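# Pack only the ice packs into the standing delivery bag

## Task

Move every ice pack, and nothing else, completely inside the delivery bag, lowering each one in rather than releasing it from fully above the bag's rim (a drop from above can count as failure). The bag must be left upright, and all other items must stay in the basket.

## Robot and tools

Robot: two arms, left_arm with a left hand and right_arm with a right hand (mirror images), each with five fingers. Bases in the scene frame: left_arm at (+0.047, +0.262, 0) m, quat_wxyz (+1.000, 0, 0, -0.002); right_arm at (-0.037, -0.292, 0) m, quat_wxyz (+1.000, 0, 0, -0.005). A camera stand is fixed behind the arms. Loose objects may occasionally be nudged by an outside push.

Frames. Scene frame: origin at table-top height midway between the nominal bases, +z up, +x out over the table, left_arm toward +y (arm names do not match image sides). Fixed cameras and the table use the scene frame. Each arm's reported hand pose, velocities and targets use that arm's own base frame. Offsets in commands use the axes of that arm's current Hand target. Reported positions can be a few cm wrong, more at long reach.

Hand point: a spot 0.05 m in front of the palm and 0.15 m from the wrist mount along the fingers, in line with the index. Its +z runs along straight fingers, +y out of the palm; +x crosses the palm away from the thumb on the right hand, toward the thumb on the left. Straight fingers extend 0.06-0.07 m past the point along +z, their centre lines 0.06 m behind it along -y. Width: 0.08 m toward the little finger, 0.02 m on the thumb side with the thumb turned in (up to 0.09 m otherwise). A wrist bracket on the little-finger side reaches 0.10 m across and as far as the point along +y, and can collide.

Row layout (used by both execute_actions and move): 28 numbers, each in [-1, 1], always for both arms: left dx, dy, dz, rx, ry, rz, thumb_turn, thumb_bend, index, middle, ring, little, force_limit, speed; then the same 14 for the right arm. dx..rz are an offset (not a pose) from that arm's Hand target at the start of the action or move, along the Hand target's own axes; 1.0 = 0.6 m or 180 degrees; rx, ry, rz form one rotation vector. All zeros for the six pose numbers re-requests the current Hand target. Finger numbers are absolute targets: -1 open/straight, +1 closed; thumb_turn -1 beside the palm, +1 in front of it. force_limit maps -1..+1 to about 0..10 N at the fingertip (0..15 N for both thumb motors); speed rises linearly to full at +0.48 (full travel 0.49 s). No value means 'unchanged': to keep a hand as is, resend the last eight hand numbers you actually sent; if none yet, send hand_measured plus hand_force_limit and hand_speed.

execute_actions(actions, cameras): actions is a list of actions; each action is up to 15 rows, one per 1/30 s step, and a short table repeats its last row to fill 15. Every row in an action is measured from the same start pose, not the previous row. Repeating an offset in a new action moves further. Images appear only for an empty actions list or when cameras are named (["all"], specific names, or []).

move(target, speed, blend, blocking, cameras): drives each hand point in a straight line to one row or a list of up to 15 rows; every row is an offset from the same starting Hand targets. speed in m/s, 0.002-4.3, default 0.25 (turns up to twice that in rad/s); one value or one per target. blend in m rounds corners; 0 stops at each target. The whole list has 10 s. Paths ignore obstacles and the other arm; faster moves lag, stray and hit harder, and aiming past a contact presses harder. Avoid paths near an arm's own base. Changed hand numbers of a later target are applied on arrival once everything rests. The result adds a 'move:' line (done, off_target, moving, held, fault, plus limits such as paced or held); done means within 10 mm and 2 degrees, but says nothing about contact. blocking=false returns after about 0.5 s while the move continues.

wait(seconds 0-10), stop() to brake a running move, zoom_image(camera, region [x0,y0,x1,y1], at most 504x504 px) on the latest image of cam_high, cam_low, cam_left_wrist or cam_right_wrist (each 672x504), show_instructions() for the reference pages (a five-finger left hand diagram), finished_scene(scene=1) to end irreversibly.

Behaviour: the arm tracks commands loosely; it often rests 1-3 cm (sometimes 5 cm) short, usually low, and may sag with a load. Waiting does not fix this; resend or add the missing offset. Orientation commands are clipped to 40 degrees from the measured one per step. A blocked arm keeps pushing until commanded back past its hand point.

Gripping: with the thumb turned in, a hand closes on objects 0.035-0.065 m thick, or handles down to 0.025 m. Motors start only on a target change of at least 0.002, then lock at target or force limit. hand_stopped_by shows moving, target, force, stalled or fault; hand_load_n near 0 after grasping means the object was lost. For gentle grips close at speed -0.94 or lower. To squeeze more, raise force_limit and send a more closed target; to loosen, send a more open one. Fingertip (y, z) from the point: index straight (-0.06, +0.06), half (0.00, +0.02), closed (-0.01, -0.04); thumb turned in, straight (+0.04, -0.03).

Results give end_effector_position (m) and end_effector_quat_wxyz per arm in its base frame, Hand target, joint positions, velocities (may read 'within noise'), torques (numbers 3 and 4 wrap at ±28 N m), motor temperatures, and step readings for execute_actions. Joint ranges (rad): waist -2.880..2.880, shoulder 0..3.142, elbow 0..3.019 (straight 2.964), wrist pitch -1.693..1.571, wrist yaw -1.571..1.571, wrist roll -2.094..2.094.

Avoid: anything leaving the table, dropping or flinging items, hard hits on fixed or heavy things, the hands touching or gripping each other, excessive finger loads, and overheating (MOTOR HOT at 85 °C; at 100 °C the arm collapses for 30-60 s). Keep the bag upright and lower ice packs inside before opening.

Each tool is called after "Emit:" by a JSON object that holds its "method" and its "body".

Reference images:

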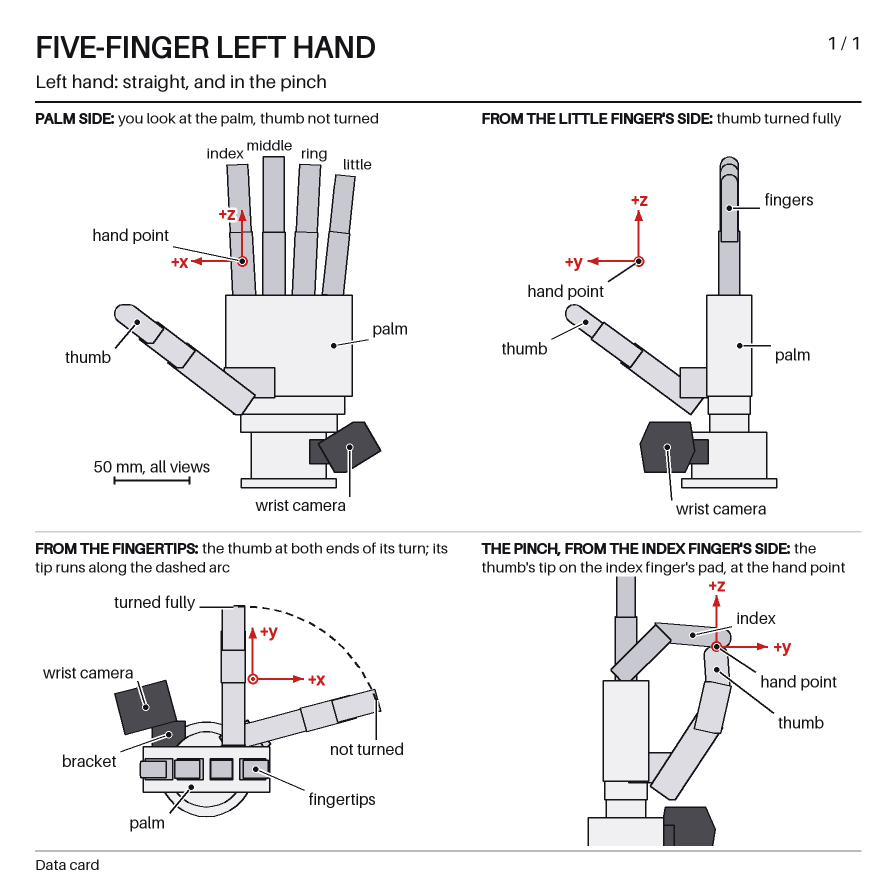

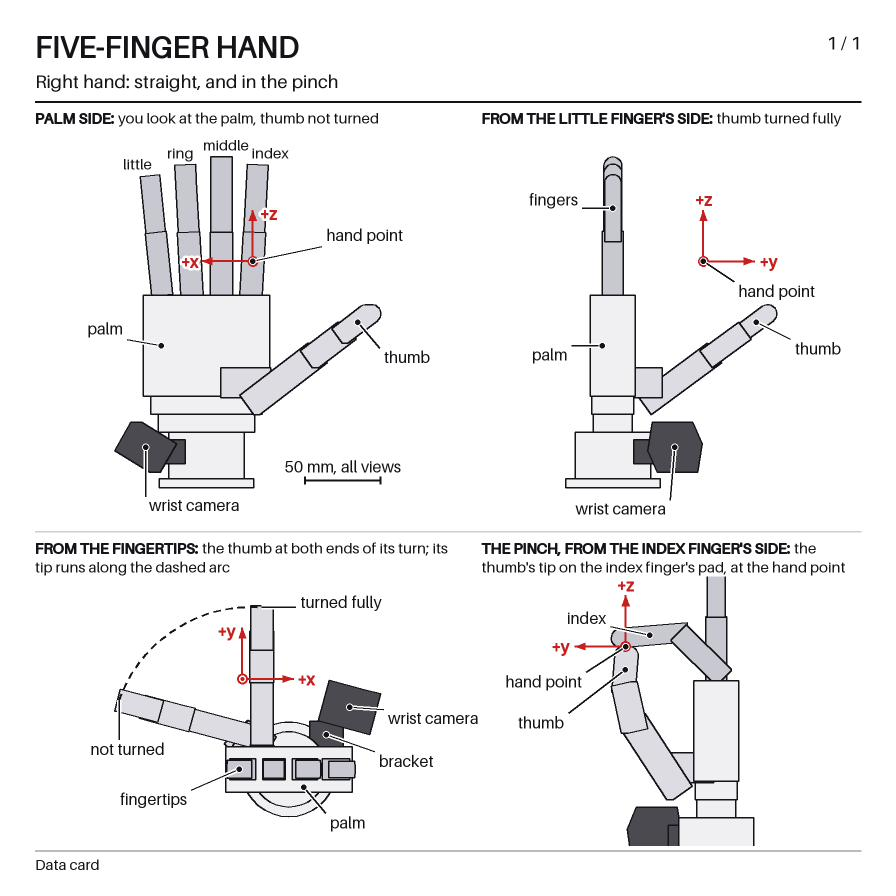

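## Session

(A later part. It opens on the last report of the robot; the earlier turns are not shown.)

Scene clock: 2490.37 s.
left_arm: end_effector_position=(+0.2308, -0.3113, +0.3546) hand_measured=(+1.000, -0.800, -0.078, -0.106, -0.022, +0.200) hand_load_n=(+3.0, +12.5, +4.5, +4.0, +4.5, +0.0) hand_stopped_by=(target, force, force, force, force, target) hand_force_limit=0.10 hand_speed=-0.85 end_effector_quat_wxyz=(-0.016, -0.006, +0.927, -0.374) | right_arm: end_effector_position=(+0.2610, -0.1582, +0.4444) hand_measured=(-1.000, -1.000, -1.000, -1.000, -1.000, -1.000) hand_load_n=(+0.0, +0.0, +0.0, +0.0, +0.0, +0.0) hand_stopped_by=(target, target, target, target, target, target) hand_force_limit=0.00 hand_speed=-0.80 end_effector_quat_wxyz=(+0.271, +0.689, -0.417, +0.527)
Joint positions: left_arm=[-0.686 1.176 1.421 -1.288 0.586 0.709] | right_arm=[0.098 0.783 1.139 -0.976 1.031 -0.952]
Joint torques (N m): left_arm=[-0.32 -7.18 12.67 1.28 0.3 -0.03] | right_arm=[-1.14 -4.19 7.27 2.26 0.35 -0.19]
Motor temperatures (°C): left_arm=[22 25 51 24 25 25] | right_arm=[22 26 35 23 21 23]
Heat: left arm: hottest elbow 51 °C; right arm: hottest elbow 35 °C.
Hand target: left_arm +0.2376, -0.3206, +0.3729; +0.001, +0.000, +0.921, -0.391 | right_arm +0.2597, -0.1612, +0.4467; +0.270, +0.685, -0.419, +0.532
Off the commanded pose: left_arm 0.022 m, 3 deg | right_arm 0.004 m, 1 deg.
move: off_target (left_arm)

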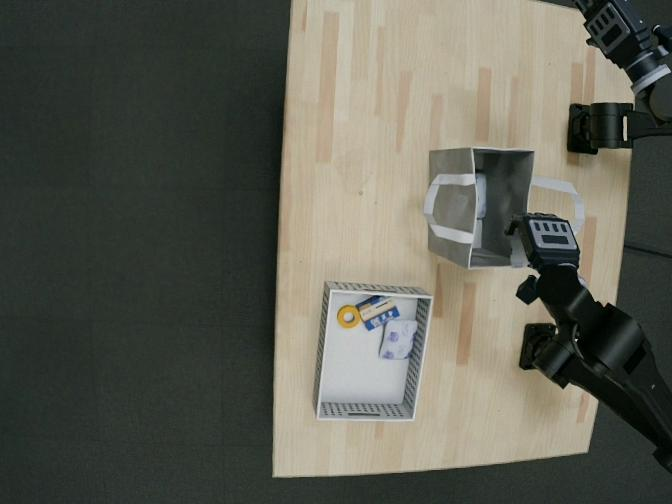

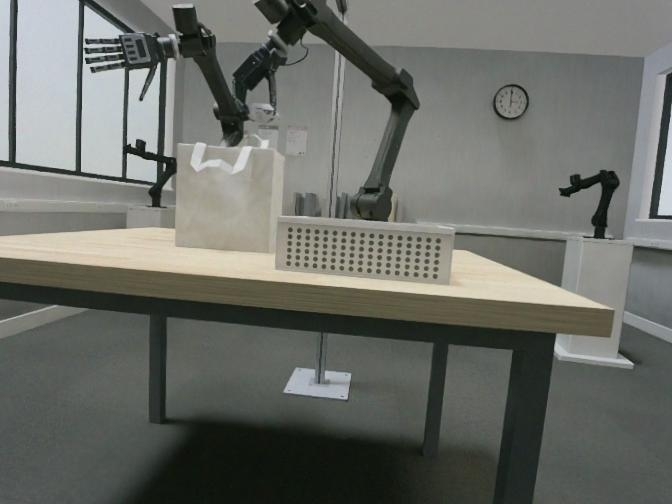

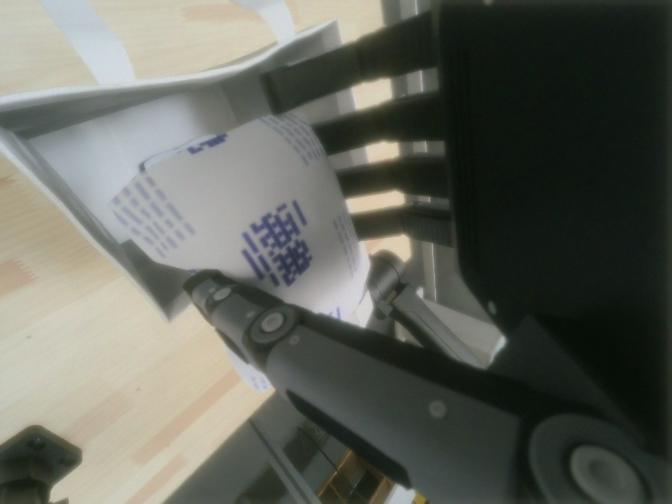

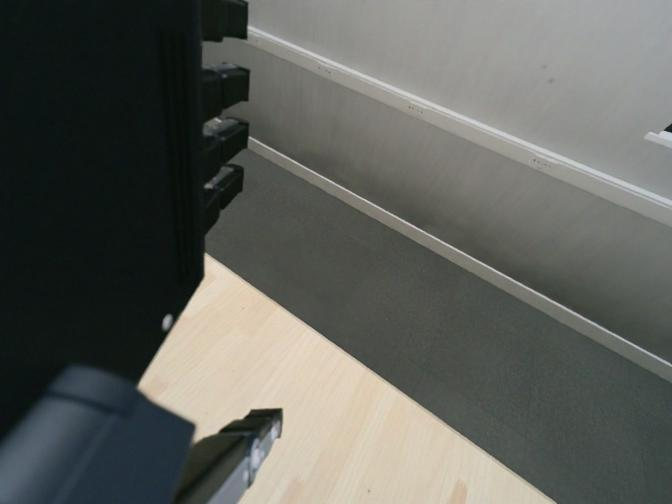

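Emit:
{"method": "move", "body": {"target": [[-0.0157, 0.0065, -0.0067, 0, 0, 0, 1, -0.4, 0.2, 0.2, 0.2, 0.2, 0.1, -0.85, 0, 0, 0, 0, 0, 0, -1, -1, -1, -1, -1, -1, 0, -0.8],[-0.0157, 0.112, 0.0953, 0, 0, 0, 1, -0.4, 0.2, 0.2, 0.2, 0.2, 0.1, -0.85, 0, 0, 0, 0, 0, 0, -1, -1, -1, -1, -1, -1, 0, -0.8]], "speed": 0.1, "cameras": ["cam_high","cam_low","cam_left_wrist"]}}

Emit:
{"method": "zoom_image", "body": {"camera": "cam_high", "region": [410, 130, 610, 290]}}

Emit:
{"method": "zoom_image", "body": {"camera": "cam_low", "region": [140, 0, 340, 270]}}

Emit:
{"method": "zoom_image", "body": {"camera": "cam_left_wrist", "region": [0, 0, 460, 500]}}

Scene clock: 2515.37 s.
left_arm: end_effector_position=(+0.2438, -0.3159, +0.2808) hand_measured=(+1.000, -0.800, -0.078, -0.106, -0.022, +0.200) hand_load_n=(+3.0, +12.5, +5.0, +4.0, +4.5, +0.0) hand_stopped_by=(target, force, force, force, force, target) hand_force_limit=0.10 hand_speed=-0.85 end_effector_quat_wxyz=(-0.010, -0.002, +0.925, -0.381) | right_arm: end_effector_position=(+0.2610, -0.1582, +0.4444) hand_measured=(-1.000, -1.000, -1.000, -1.000, -1.000, -1.000) hand_load_n=(+0.0, +0.0, +0.0, +0.0, +0.0, +0.0) hand_stopped_by=(target, target, target, target, target, target) hand_force_limit=0.00 hand_speed=-0.80 end_effector_quat_wxyz=(+0.271, +0.689, -0.417, +0.527)
Joint positions: left_arm=[-0.671 1.17 1.218 -1.079 0.597 0.725] | right_arm=[0.098 0.783 1.139 -0.976 1.031 -0.952]
Joint torques (N m): left_arm=[0.85 -8 9.2 1.31 0.46 0.05] | right_arm=[-1.14 -4.19 7.27 2.25 0.35 -0.19]
Heat: left arm: hottest elbow 50 °C; right arm: hottest elbow 35 °C.
Hand target: left_arm +0.2472, -0.3150, +0.2848; +0.001, +0.000, +0.921, -0.391 | right_arm +0.2597, -0.1612, +0.4467; +0.270, +0.685, -0.419, +0.532
Off the commanded pose: left_arm 0.005 m, 2 deg | right_arm 0.004 m, 1 deg.
move: done
Images, in order (width x height): cam_high 672x504, cam_low 672x504, cam_left_wrist 672x504.

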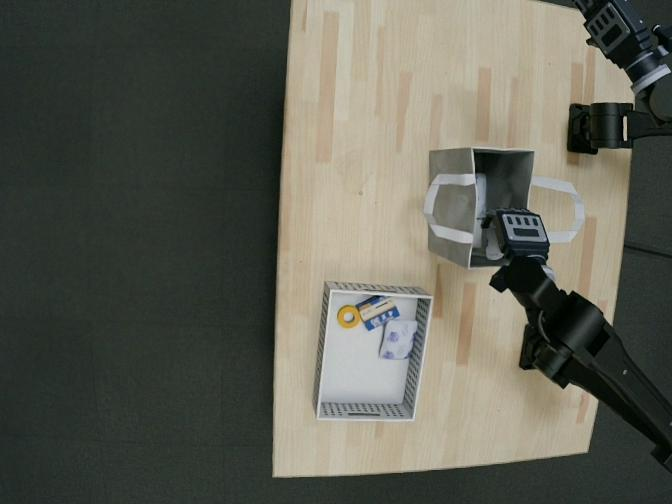

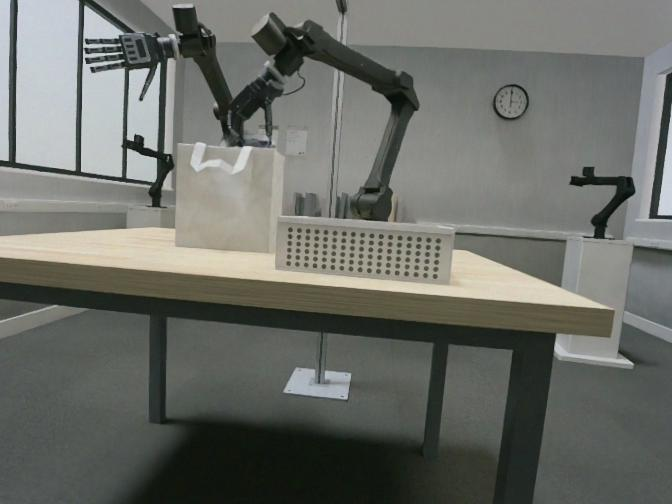

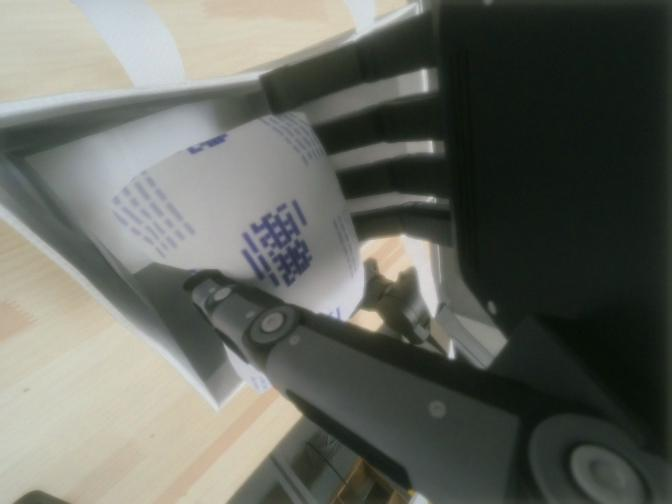

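Scaled by 2.520 from the camera's 672x504 image, which has a finer 960x720 frame.

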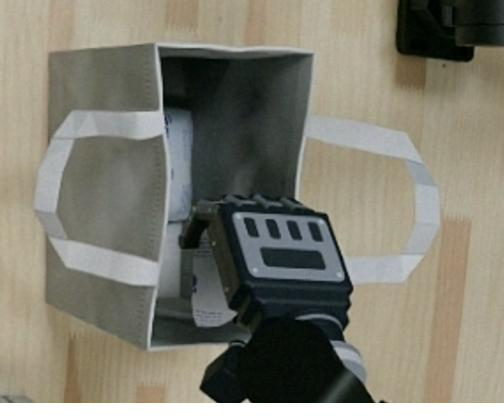

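Scaled by 1.867 from the camera's 672x504 image, which has a finer 960x720 frame.

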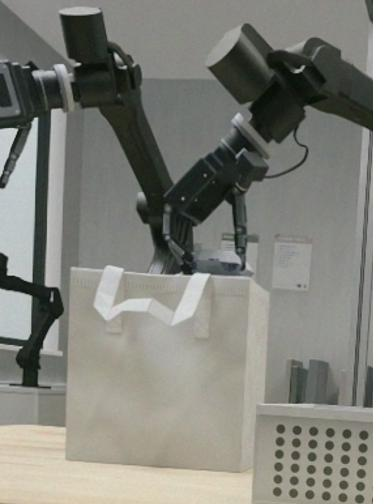

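Scaled by 1.008 from the camera's 672x504 image, which has a finer 960x720 frame.

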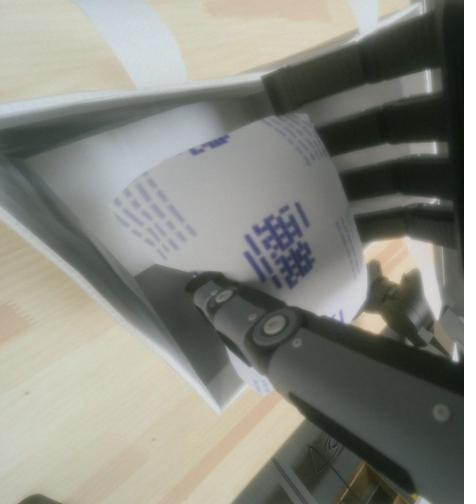

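Emit:
{"method": "move", "body": {"target": [[0.02, 0.0116, -0.012, 0, 0, 0, 1, -0.4, 0.2, 0.2, 0.2, 0.2, 0.1, -0.85, 0, 0, 0, 0, 0, 0, -1, -1, -1, -1, -1, -1, 0, -0.8],[0.02, 0.0655, 0.0402, 0, 0, 0, 1, -0.4, 0.2, 0.2, 0.2, 0.2, 0.1, -0.85, 0, 0, 0, 0, 0, 0, -1, -1, -1, -1, -1, -1, 0, -0.8]], "speed": 0.08, "cameras": ["cam_high","cam_low","cam_left_wrist"]}}

Emit:
{"method": "zoom_image", "body": {"camera": "cam_high", "region": [410, 130, 610, 290]}}

Emit:
{"method": "zoom_image", "body": {"camera": "cam_low", "region": [140, 0, 340, 270]}}

Emit:
{"method": "zoom_image", "body": {"camera": "cam_left_wrist", "region": [0, 0, 460, 500]}}

Scene clock: 2547.20 s.
left_arm: end_effector_position=(+0.2308, -0.3055, +0.2378) hand_measured=(+1.000, -0.800, -0.078, -0.106, -0.022, +0.200) hand_load_n=(+3.0, +9.5, +4.0, +2.0, +4.0, +0.0) hand_stopped_by=(target, force, force, force, force, target) hand_force_limit=0.10 hand_speed=-0.85 end_effector_quat_wxyz=(-0.009, -0.001, +0.924, -0.383) | right_arm: end_effector_position=(+0.2610, -0.1582, +0.4444) hand_measured=(-1.000, -1.000, -1.000, -1.000, -1.000, -1.000) hand_load_n=(+0.0, +0.0, +0.0, +0.0, +0.0, +0.0) hand_stopped_by=(target, target, target, target, target, target) hand_force_limit=0.00 hand_speed=-0.80 end_effector_quat_wxyz=(+0.271, +0.689, -0.417, +0.527)
Joint positions: left_arm=[-0.67 1.123 1.068 -0.972 0.6 0.726] | right_arm=[0.098 0.783 1.139 -0.976 1.031 -0.952]
Joint torques (N m): left_arm=[0.85 -7 9.22 1.24 0.37 0.06] | right_arm=[-1.14 -4.19 7.27 2.26 0.35 -0.19]
Heat: left arm: hottest elbow 48 °C; right arm: hottest elbow 35 °C.
Hand target: left_arm +0.2353, -0.3050, +0.2397; +0.001, +0.000, +0.921, -0.390 | right_arm +0.2597, -0.1612, +0.4467; +0.270, +0.685, -0.419, +0.532
Off the commanded pose: left_arm 0.005 m, 1 deg | right_arm 0.004 m, 1 deg.
move: done
Images, in order (width x height): cam_high 672x504, cam_low 672x504, cam_left_wrist 672x504.

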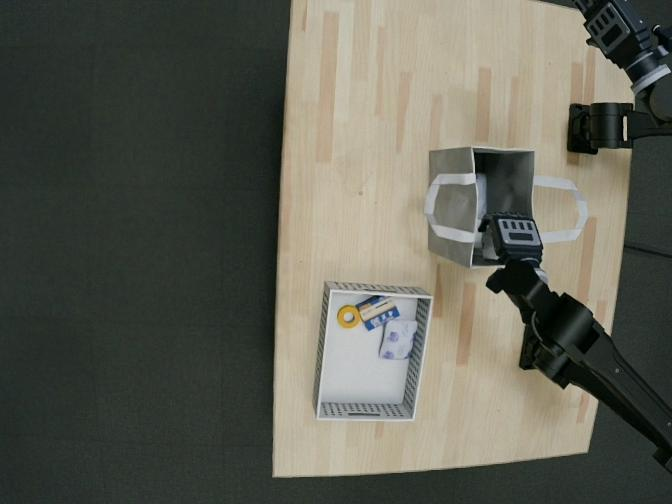

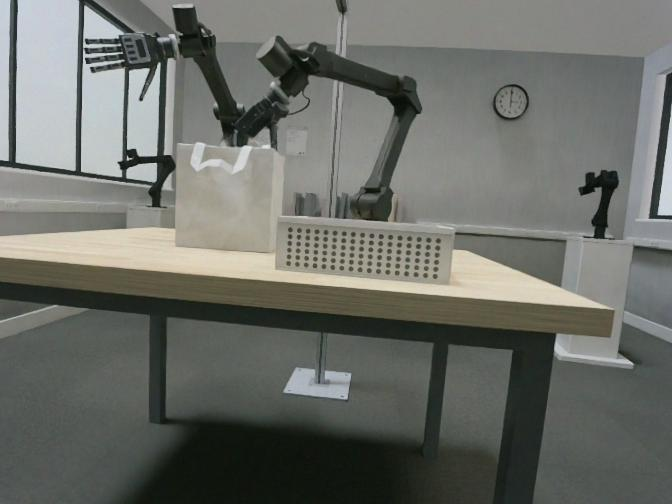

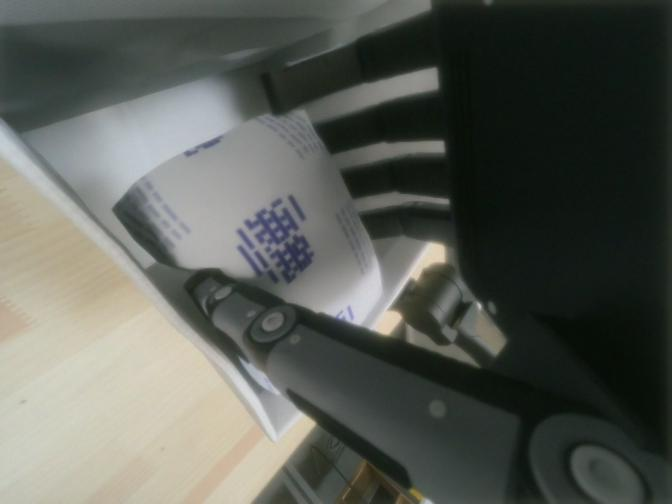

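Scaled by 2.520 from the camera's 672x504 image, which has a finer 960x720 frame.

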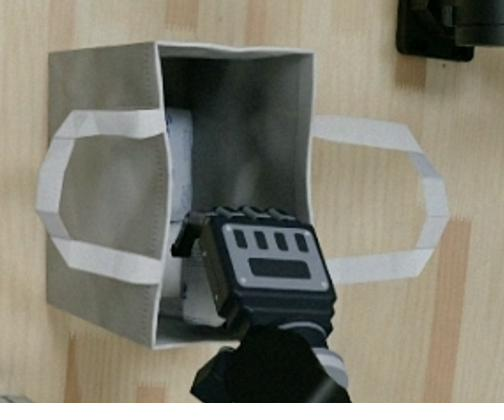

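Scaled by 1.867 from the camera's 672x504 image, which has a finer 960x720 frame.

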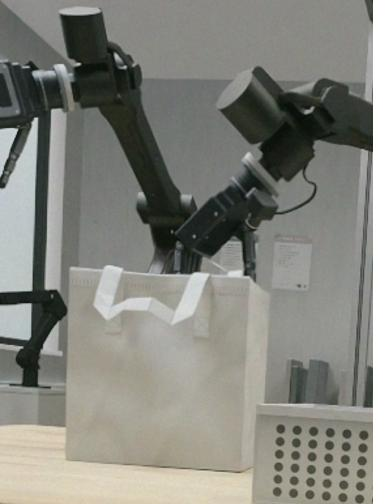

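Scaled by 1.008 from the camera's 672x504 image, which has a finer 960x720 frame.

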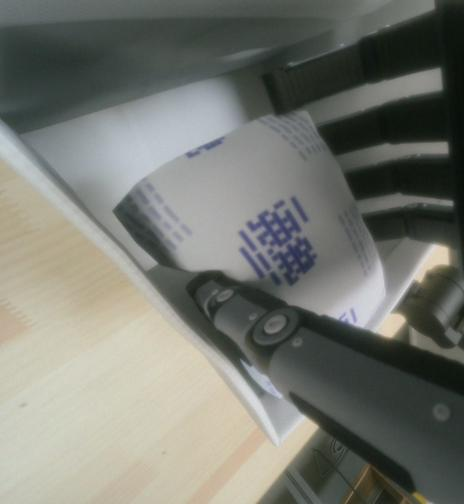

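Emit:
{"method": "move", "body": {"target": [-0.005, 0.0539, 0.0521, 0, 0, 0, 1, -0.4, 0.2, 0.2, 0.2, 0.2, 0.1, -0.85, 0, 0, 0, 0, 0, 0, -1, -1, -1, -1, -1, -1, 0, -0.8], "speed": 0.06, "cameras": ["cam_high","cam_low","cam_left_wrist"]}}

Emit:
{"method": "zoom_image", "body": {"camera": "cam_high", "region": [410, 130, 610, 290]}}

Emit:
{"method": "zoom_image", "body": {"camera": "cam_low", "region": [140, 0, 340, 270]}}

Emit:
{"method": "zoom_image", "body": {"camera": "cam_left_wrist", "region": [0, 0, 460, 500]}}

Scene clock: 2562.93 s.
left_arm: end_effector_position=(+0.2337, -0.3047, +0.1978) hand_measured=(+1.000, -0.800, -0.078, -0.106, -0.022, +0.200) hand_load_n=(+2.5, +9.5, +3.5, +2.0, +3.5, +0.0) hand_stopped_by=(target, force, force, force, force, target) hand_force_limit=0.10 hand_speed=-0.85 end_effector_quat_wxyz=(-0.003, +0.001, +0.922, -0.387) | right_arm: end_effector_position=(+0.2610, -0.1582, +0.4444) hand_measured=(-1.000, -1.000, -1.000, -1.000, -1.000, -1.000) hand_load_n=(+0.0, +0.0, +0.0, +0.0, +0.0, +0.0) hand_stopped_by=(target, target, target, target, target, target) hand_force_limit=0.00 hand_speed=-0.80 end_effector_quat_wxyz=(+0.271, +0.689, -0.417, +0.527)
Joint positions: left_arm=[-0.664 1.13 0.966 -0.851 0.6 0.732] | right_arm=[0.098 0.783 1.139 -0.976 1.031 -0.952]
Joint torques (N m): left_arm=[1.03 -5.77 9.03 1.33 0.49 0.06] | right_arm=[-1.14 -4.19 7.27 2.26 0.35 -0.19]
Motor temperatures (°C): left_arm=[22 25 45 25 25 25] | right_arm=[22 26 35 23 21 23]
Heat: left arm: hottest elbow 45 °C; right arm: hottest elbow 35 °C.
Hand target: left_arm +0.2384, -0.3050, +0.1947; +0.001, +0.000, +0.921, -0.390 | right_arm +0.2597, -0.1612, +0.4467; +0.270, +0.685, -0.419, +0.532
Off the commanded pose: left_arm 0.006 m, 1 deg | right_arm 0.004 m, 1 deg.
move: done
Images, in order (width x height): cam_high 672x504, cam_low 672x504, cam_left_wrist 672x504.

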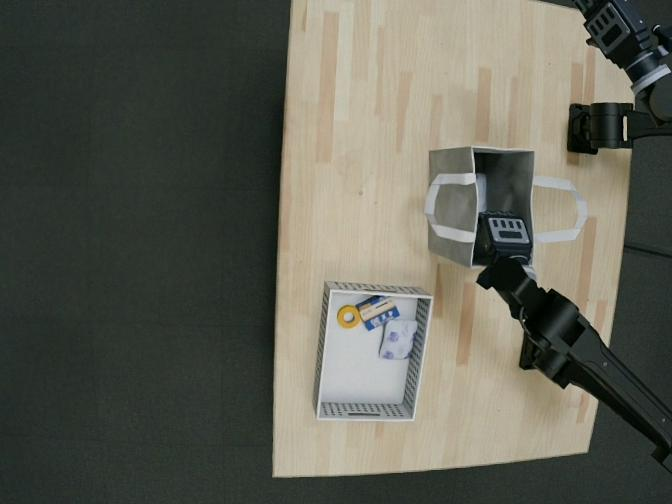

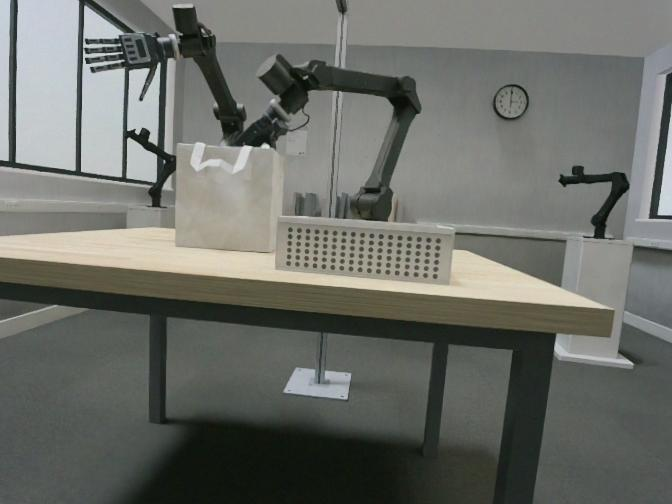

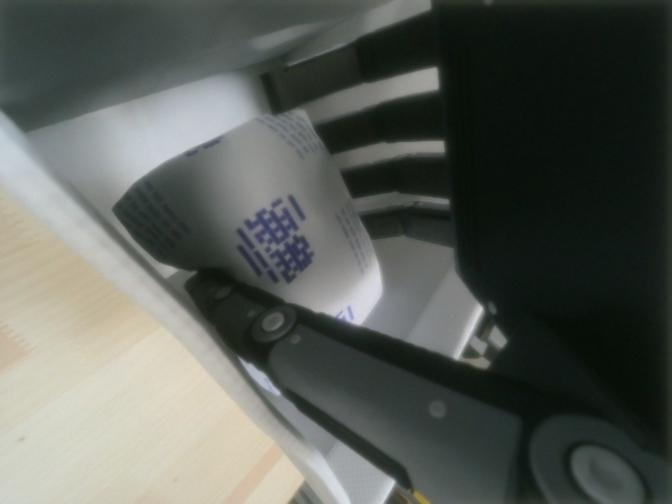

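Scaled by 2.520 from the camera's 672x504 image, which has a finer 960x720 frame.

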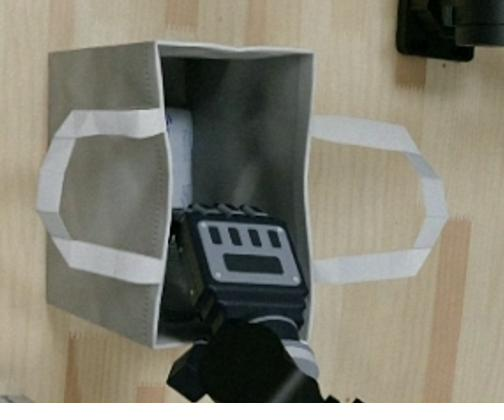

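Scaled by 1.867 from the camera's 672x504 image, which has a finer 960x720 frame.

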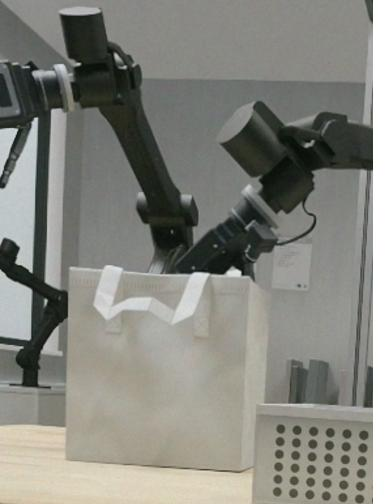

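Scaled by 1.008 from the camera's 672x504 image, which has a finer 960x720 frame.

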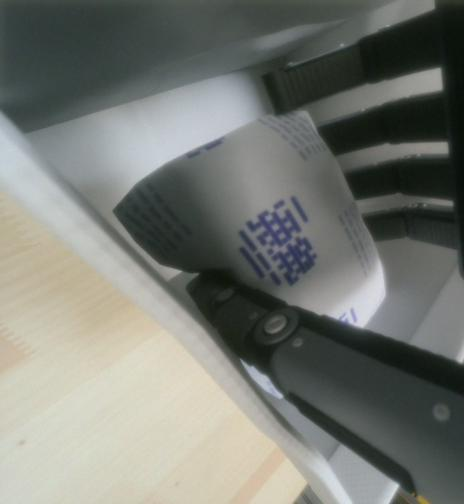

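Emit:
{"method": "move", "body": {"target": [0, 0.0479, 0.0463, 0, 0, 0, 1, -0.4, 0.2, 0.2, 0.2, 0.2, 0.1, -0.85, 0, 0, 0, 0, 0, 0, -1, -1, -1, -1, -1, -1, 0, -0.8], "speed": 0.06, "cameras": ["cam_high","cam_low","cam_left_wrist"]}}

Emit:
{"method": "zoom_image", "body": {"camera": "cam_high", "region": [410, 130, 610, 290]}}

Emit:
{"method": "zoom_image", "body": {"camera": "cam_low", "region": [140, 0, 340, 270]}}

Scene clock: 2575.63 s.
left_arm: end_effector_position=(+0.2391, -0.3088, +0.1704) hand_measured=(+1.000, -0.800, -0.078, -0.106, -0.022, +0.200) hand_load_n=(+3.0, +9.5, +4.0, +2.0, +4.0, +0.0) hand_stopped_by=(target, force, force, force, force, target) hand_force_limit=0.10 hand_speed=-0.85 end_effector_quat_wxyz=(+0.010, +0.008, +0.918, -0.397) | right_arm: end_effector_position=(+0.2610, -0.1582, +0.4444) hand_measured=(-1.000, -1.000, -1.000, -1.000, -1.000, -1.000) hand_load_n=(+0.0, +0.0, +0.0, +0.0, +0.0, +0.0) hand_stopped_by=(target, target, target, target, target, target) hand_force_limit=0.00 hand_speed=-0.80 end_effector_quat_wxyz=(+0.271, +0.689, -0.417, +0.527)
Joint positions: left_arm=[-0.663 1.143 0.895 -0.731 0.603 0.736] | right_arm=[0.098 0.783 1.139 -0.976 1.031 -0.952]
Joint torques (N m): left_arm=[0.73 -4.72 7.68 1.26 0.44 0.01] | right_arm=[-1.14 -4.19 7.27 2.25 0.35 -0.19]
Heat: left arm: hottest elbow 45 °C; right arm: hottest elbow 35 °C.
Hand target: left_arm +0.2384, -0.3051, +0.1548; +0.001, +0.000, +0.921, -0.391 | right_arm +0.2597, -0.1612, +0.4467; +0.270, +0.685, -0.419, +0.532
Off the commanded pose: left_arm 0.016 m, 2 deg | right_arm 0.004 m, 1 deg.
move: off_target (left_arm)
Images, in order (width x height): cam_high 672x504, cam_low 672x504, cam_left_wrist 672x504.

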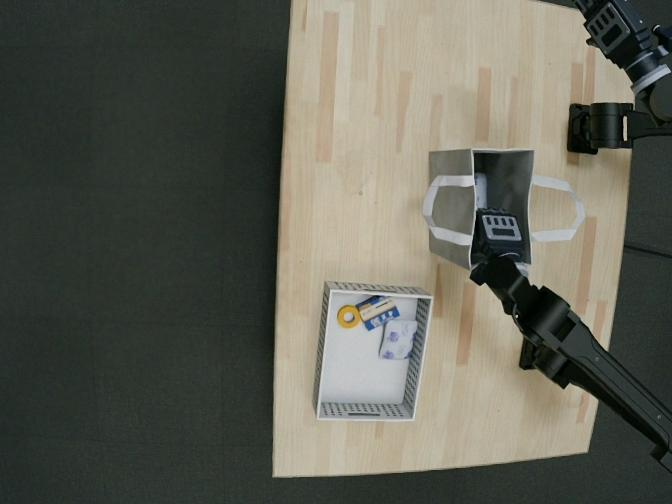

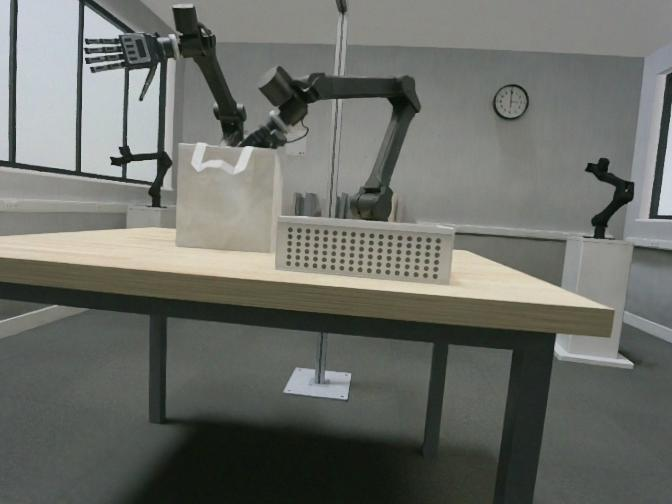

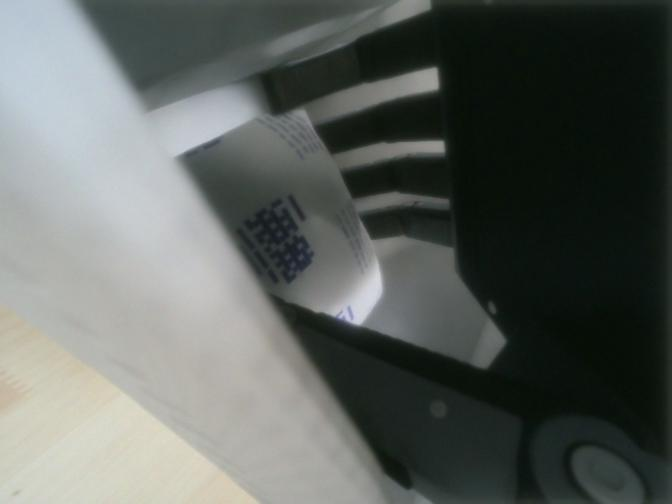

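Scaled by 2.520 from the camera's 672x504 image, which has a finer 960x720 frame.

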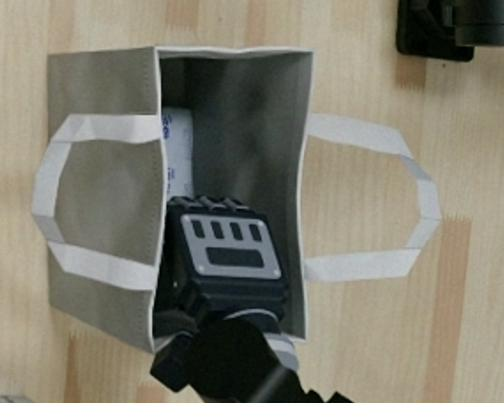

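Scaled by 1.867 from the camera's 672x504 image, which has a finer 960x720 frame.

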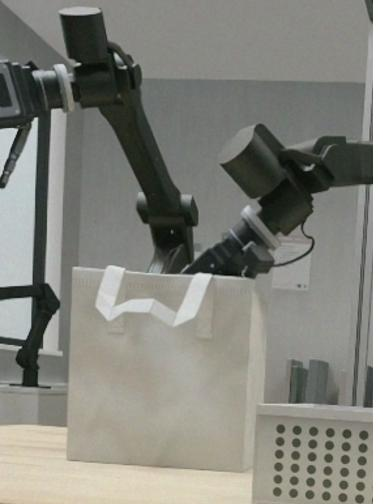

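Emit:
{"method": "move", "body": {"target": [0, -0.0156, -0.015, 0, 0, 0, 1, -1, -0.5, -0.5, -0.5, -0.5, 0.1, -0.8, 0, 0, 0, 0, 0, 0, -1, -1, -1, -1, -1, -1, 0, -0.8], "speed": 0.06, "cameras": ["cam_high","cam_left_wrist"]}}

Emit:
{"method": "zoom_image", "body": {"camera": "cam_high", "region": [410, 130, 610, 290]}}

Scene clock: 2584.77 s.
left_arm: end_effector_position=(+0.2382, -0.3086, +0.1704) hand_measured=(+1.000, -1.000, -0.500, -0.500, -0.500, -0.500) hand_load_n=(+0.0, +0.0, +0.0, +0.0, +0.0, +0.0) hand_stopped_by=(target, target, target, target, target, target) hand_force_limit=0.10 hand_speed=-0.80 end_effector_quat_wxyz=(+0.009, +0.008, +0.918, -0.397) | right_arm: end_effector_position=(+0.2610, -0.1582, +0.4444) hand_measured=(-1.000, -1.000, -1.000, -1.000, -1.000, -1.000) hand_load_n=(+0.0, +0.0, +0.0, +0.0, +0.0, +0.0) hand_stopped_by=(target, target, target, target, target, target) hand_force_limit=0.00 hand_speed=-0.80 end_effector_quat_wxyz=(+0.271, +0.689, -0.417, +0.527)
Joint positions: left_arm=[-0.663 1.143 0.895 -0.734 0.605 0.736] | right_arm=[0.098 0.783 1.139 -0.976 1.031 -0.952]
Joint torques (N m): left_arm=[0.73 -5.48 9.88 -0.05 0.3 0.02] | right_arm=[-1.08 -4.19 7.27 2.25 0.35 -0.19]
Heat: left arm: hottest elbow 44 °C; right arm: hottest elbow 35 °C.
Hand target: left_arm +0.2383, -0.3051, +0.1678; +0.001, +0.000, +0.921, -0.391 | right_arm +0.2597, -0.1612, +0.4467; +0.270, +0.685, -0.419, +0.532
Off the commanded pose: left_arm 0.004 m, 2 deg | right_arm 0.004 m, 1 deg.
move: done
Images, in order (width x height): cam_high 672x504, cam_left_wrist 672x504.

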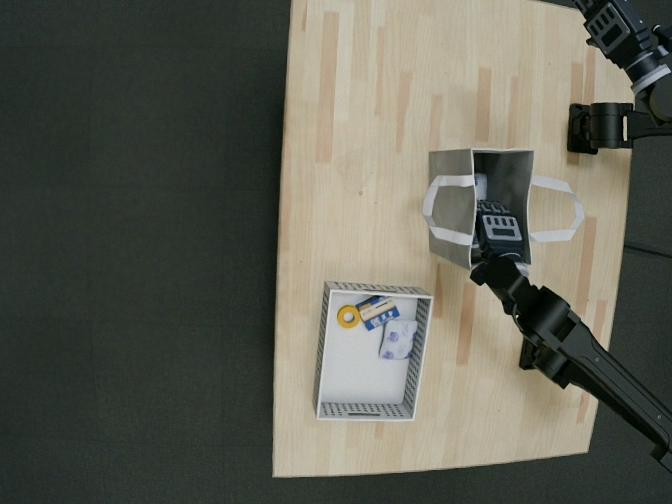

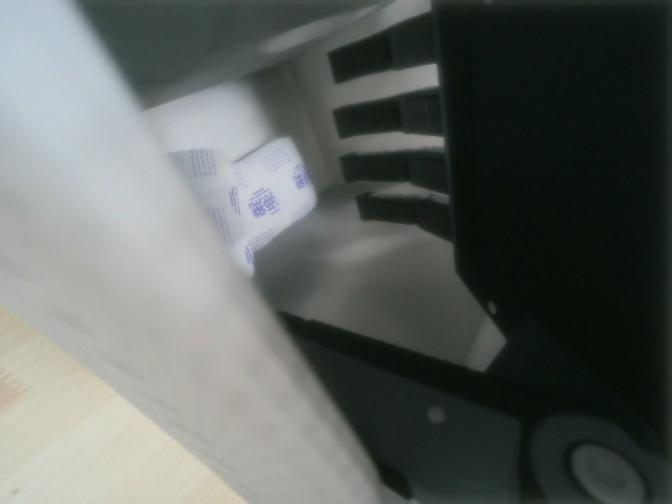

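Scaled by 2.520 from the camera's 672x504 image, which has a finer 960x720 frame.

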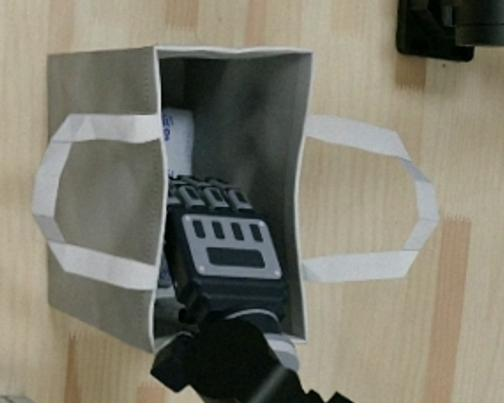

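Emit:
{"method": "move", "body": {"target": [[-0.005, -0.0762, -0.0412, 0, 0, 0, 1, -1, -0.4, -0.4, -0.4, -0.4, 0.1, -0.8, 0, 0, 0, 0, 0, 0, -1, -1, -1, -1, -1, -1, 0, -0.8],[-0.005, -0.28, -0.238, 0, 0, 0, 1, -1, -0.4, -0.4, -0.4, -0.4, 0.1, -0.8, 0, 0, 0, 0, 0, 0, -1, -1, -1, -1, -1, -1, 0, -0.8]], "speed": [0.06, 0.1], "cameras": ["cam_high","cam_low","cam_left_wrist"]}}

Emit:
{"method": "zoom_image", "body": {"camera": "cam_high", "region": [410, 130, 610, 290]}}

Scene clock: 2598.93 s.
left_arm: end_effector_position=(+0.2377, -0.3116, +0.3659) hand_measured=(+1.000, -1.000, -0.400, -0.400, -0.400, -0.400) hand_load_n=(+0.0, +0.0, +0.0, +0.0, +0.0, +0.5) hand_stopped_by=(target, target, target, target, target, target) hand_force_limit=0.10 hand_speed=-0.80 end_effector_quat_wxyz=(-0.010, -0.008, +0.924, -0.381) | right_arm: end_effector_position=(+0.2610, -0.1582, +0.4444) hand_measured=(-1.000, -1.000, -1.000, -1.000, -1.000, -1.000) hand_load_n=(+0.0, +0.0, +0.0, +0.0, +0.0, +0.0) hand_stopped_by=(target, target, target, target, target, target) hand_force_limit=0.00 hand_speed=-0.80 end_effector_quat_wxyz=(+0.271, +0.689, -0.417, +0.527)
Joint positions: left_arm=[-0.672 1.183 1.453 -1.296 0.594 0.711] | right_arm=[0.098 0.783 1.139 -0.976 1.031 -0.952]
Joint torques (N m): left_arm=[-0.56 -6.59 14.34 0.24 0.2 -0.01] | right_arm=[-1.14 -4.19 7.27 2.25 0.35 -0.19]
Heat: left arm: hottest elbow 44 °C; right arm: hottest elbow 35 °C.
Hand target: left_arm +0.2410, -0.3192, +0.3878; +0.001, +0.000, +0.921, -0.391 | right_arm +0.2597, -0.1612, +0.4467; +0.270, +0.685, -0.419, +0.532
Off the commanded pose: left_arm 0.023 m, 2 deg | right_arm 0.004 m, 1 deg.
move: off_target (left_arm)
Images, in order (width x height): cam_high 672x504, cam_low 672x504, cam_left_wrist 672x504.

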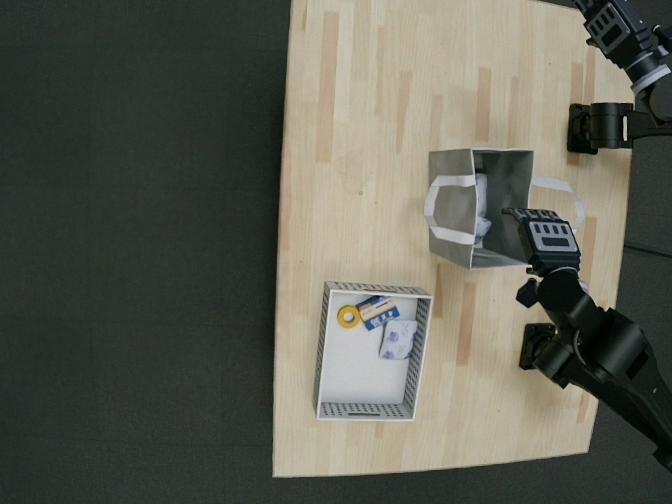

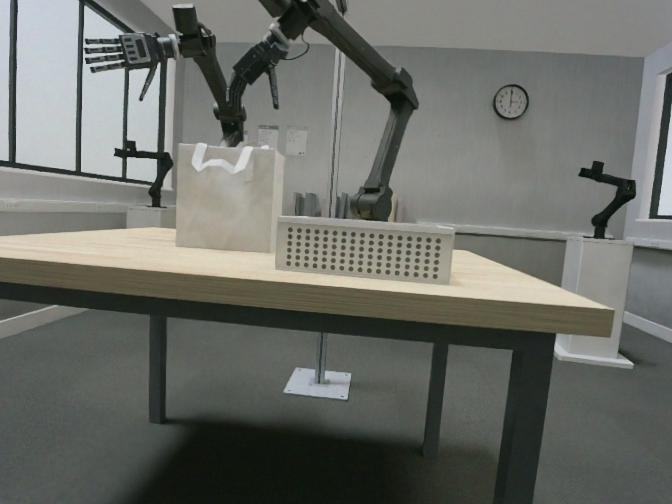

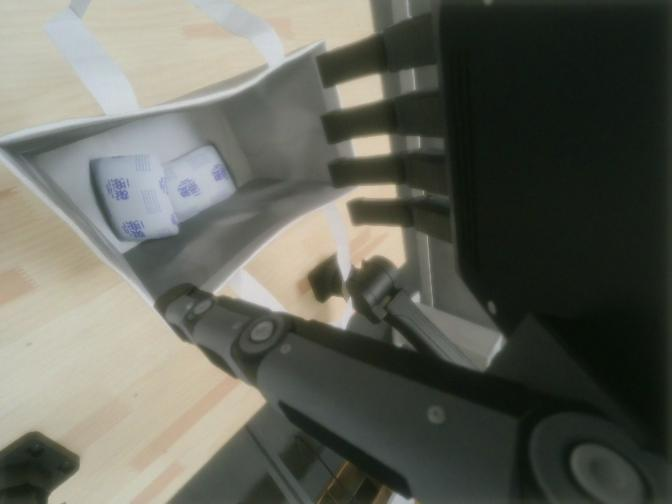

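Scaled by 2.520 from the camera's 672x504 image, which has a finer 960x720 frame.

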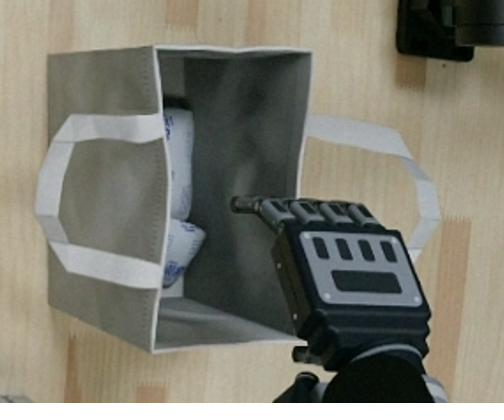

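Emit:
{"method": "zoom_image", "body": {"camera": "cam_high", "region": [300, 270, 440, 430]}}

Scaled by 3.150 from the camera's 672x504 image, which has a finer 960x720 frame.

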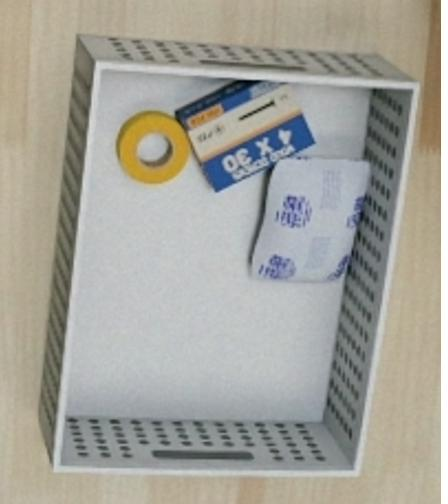

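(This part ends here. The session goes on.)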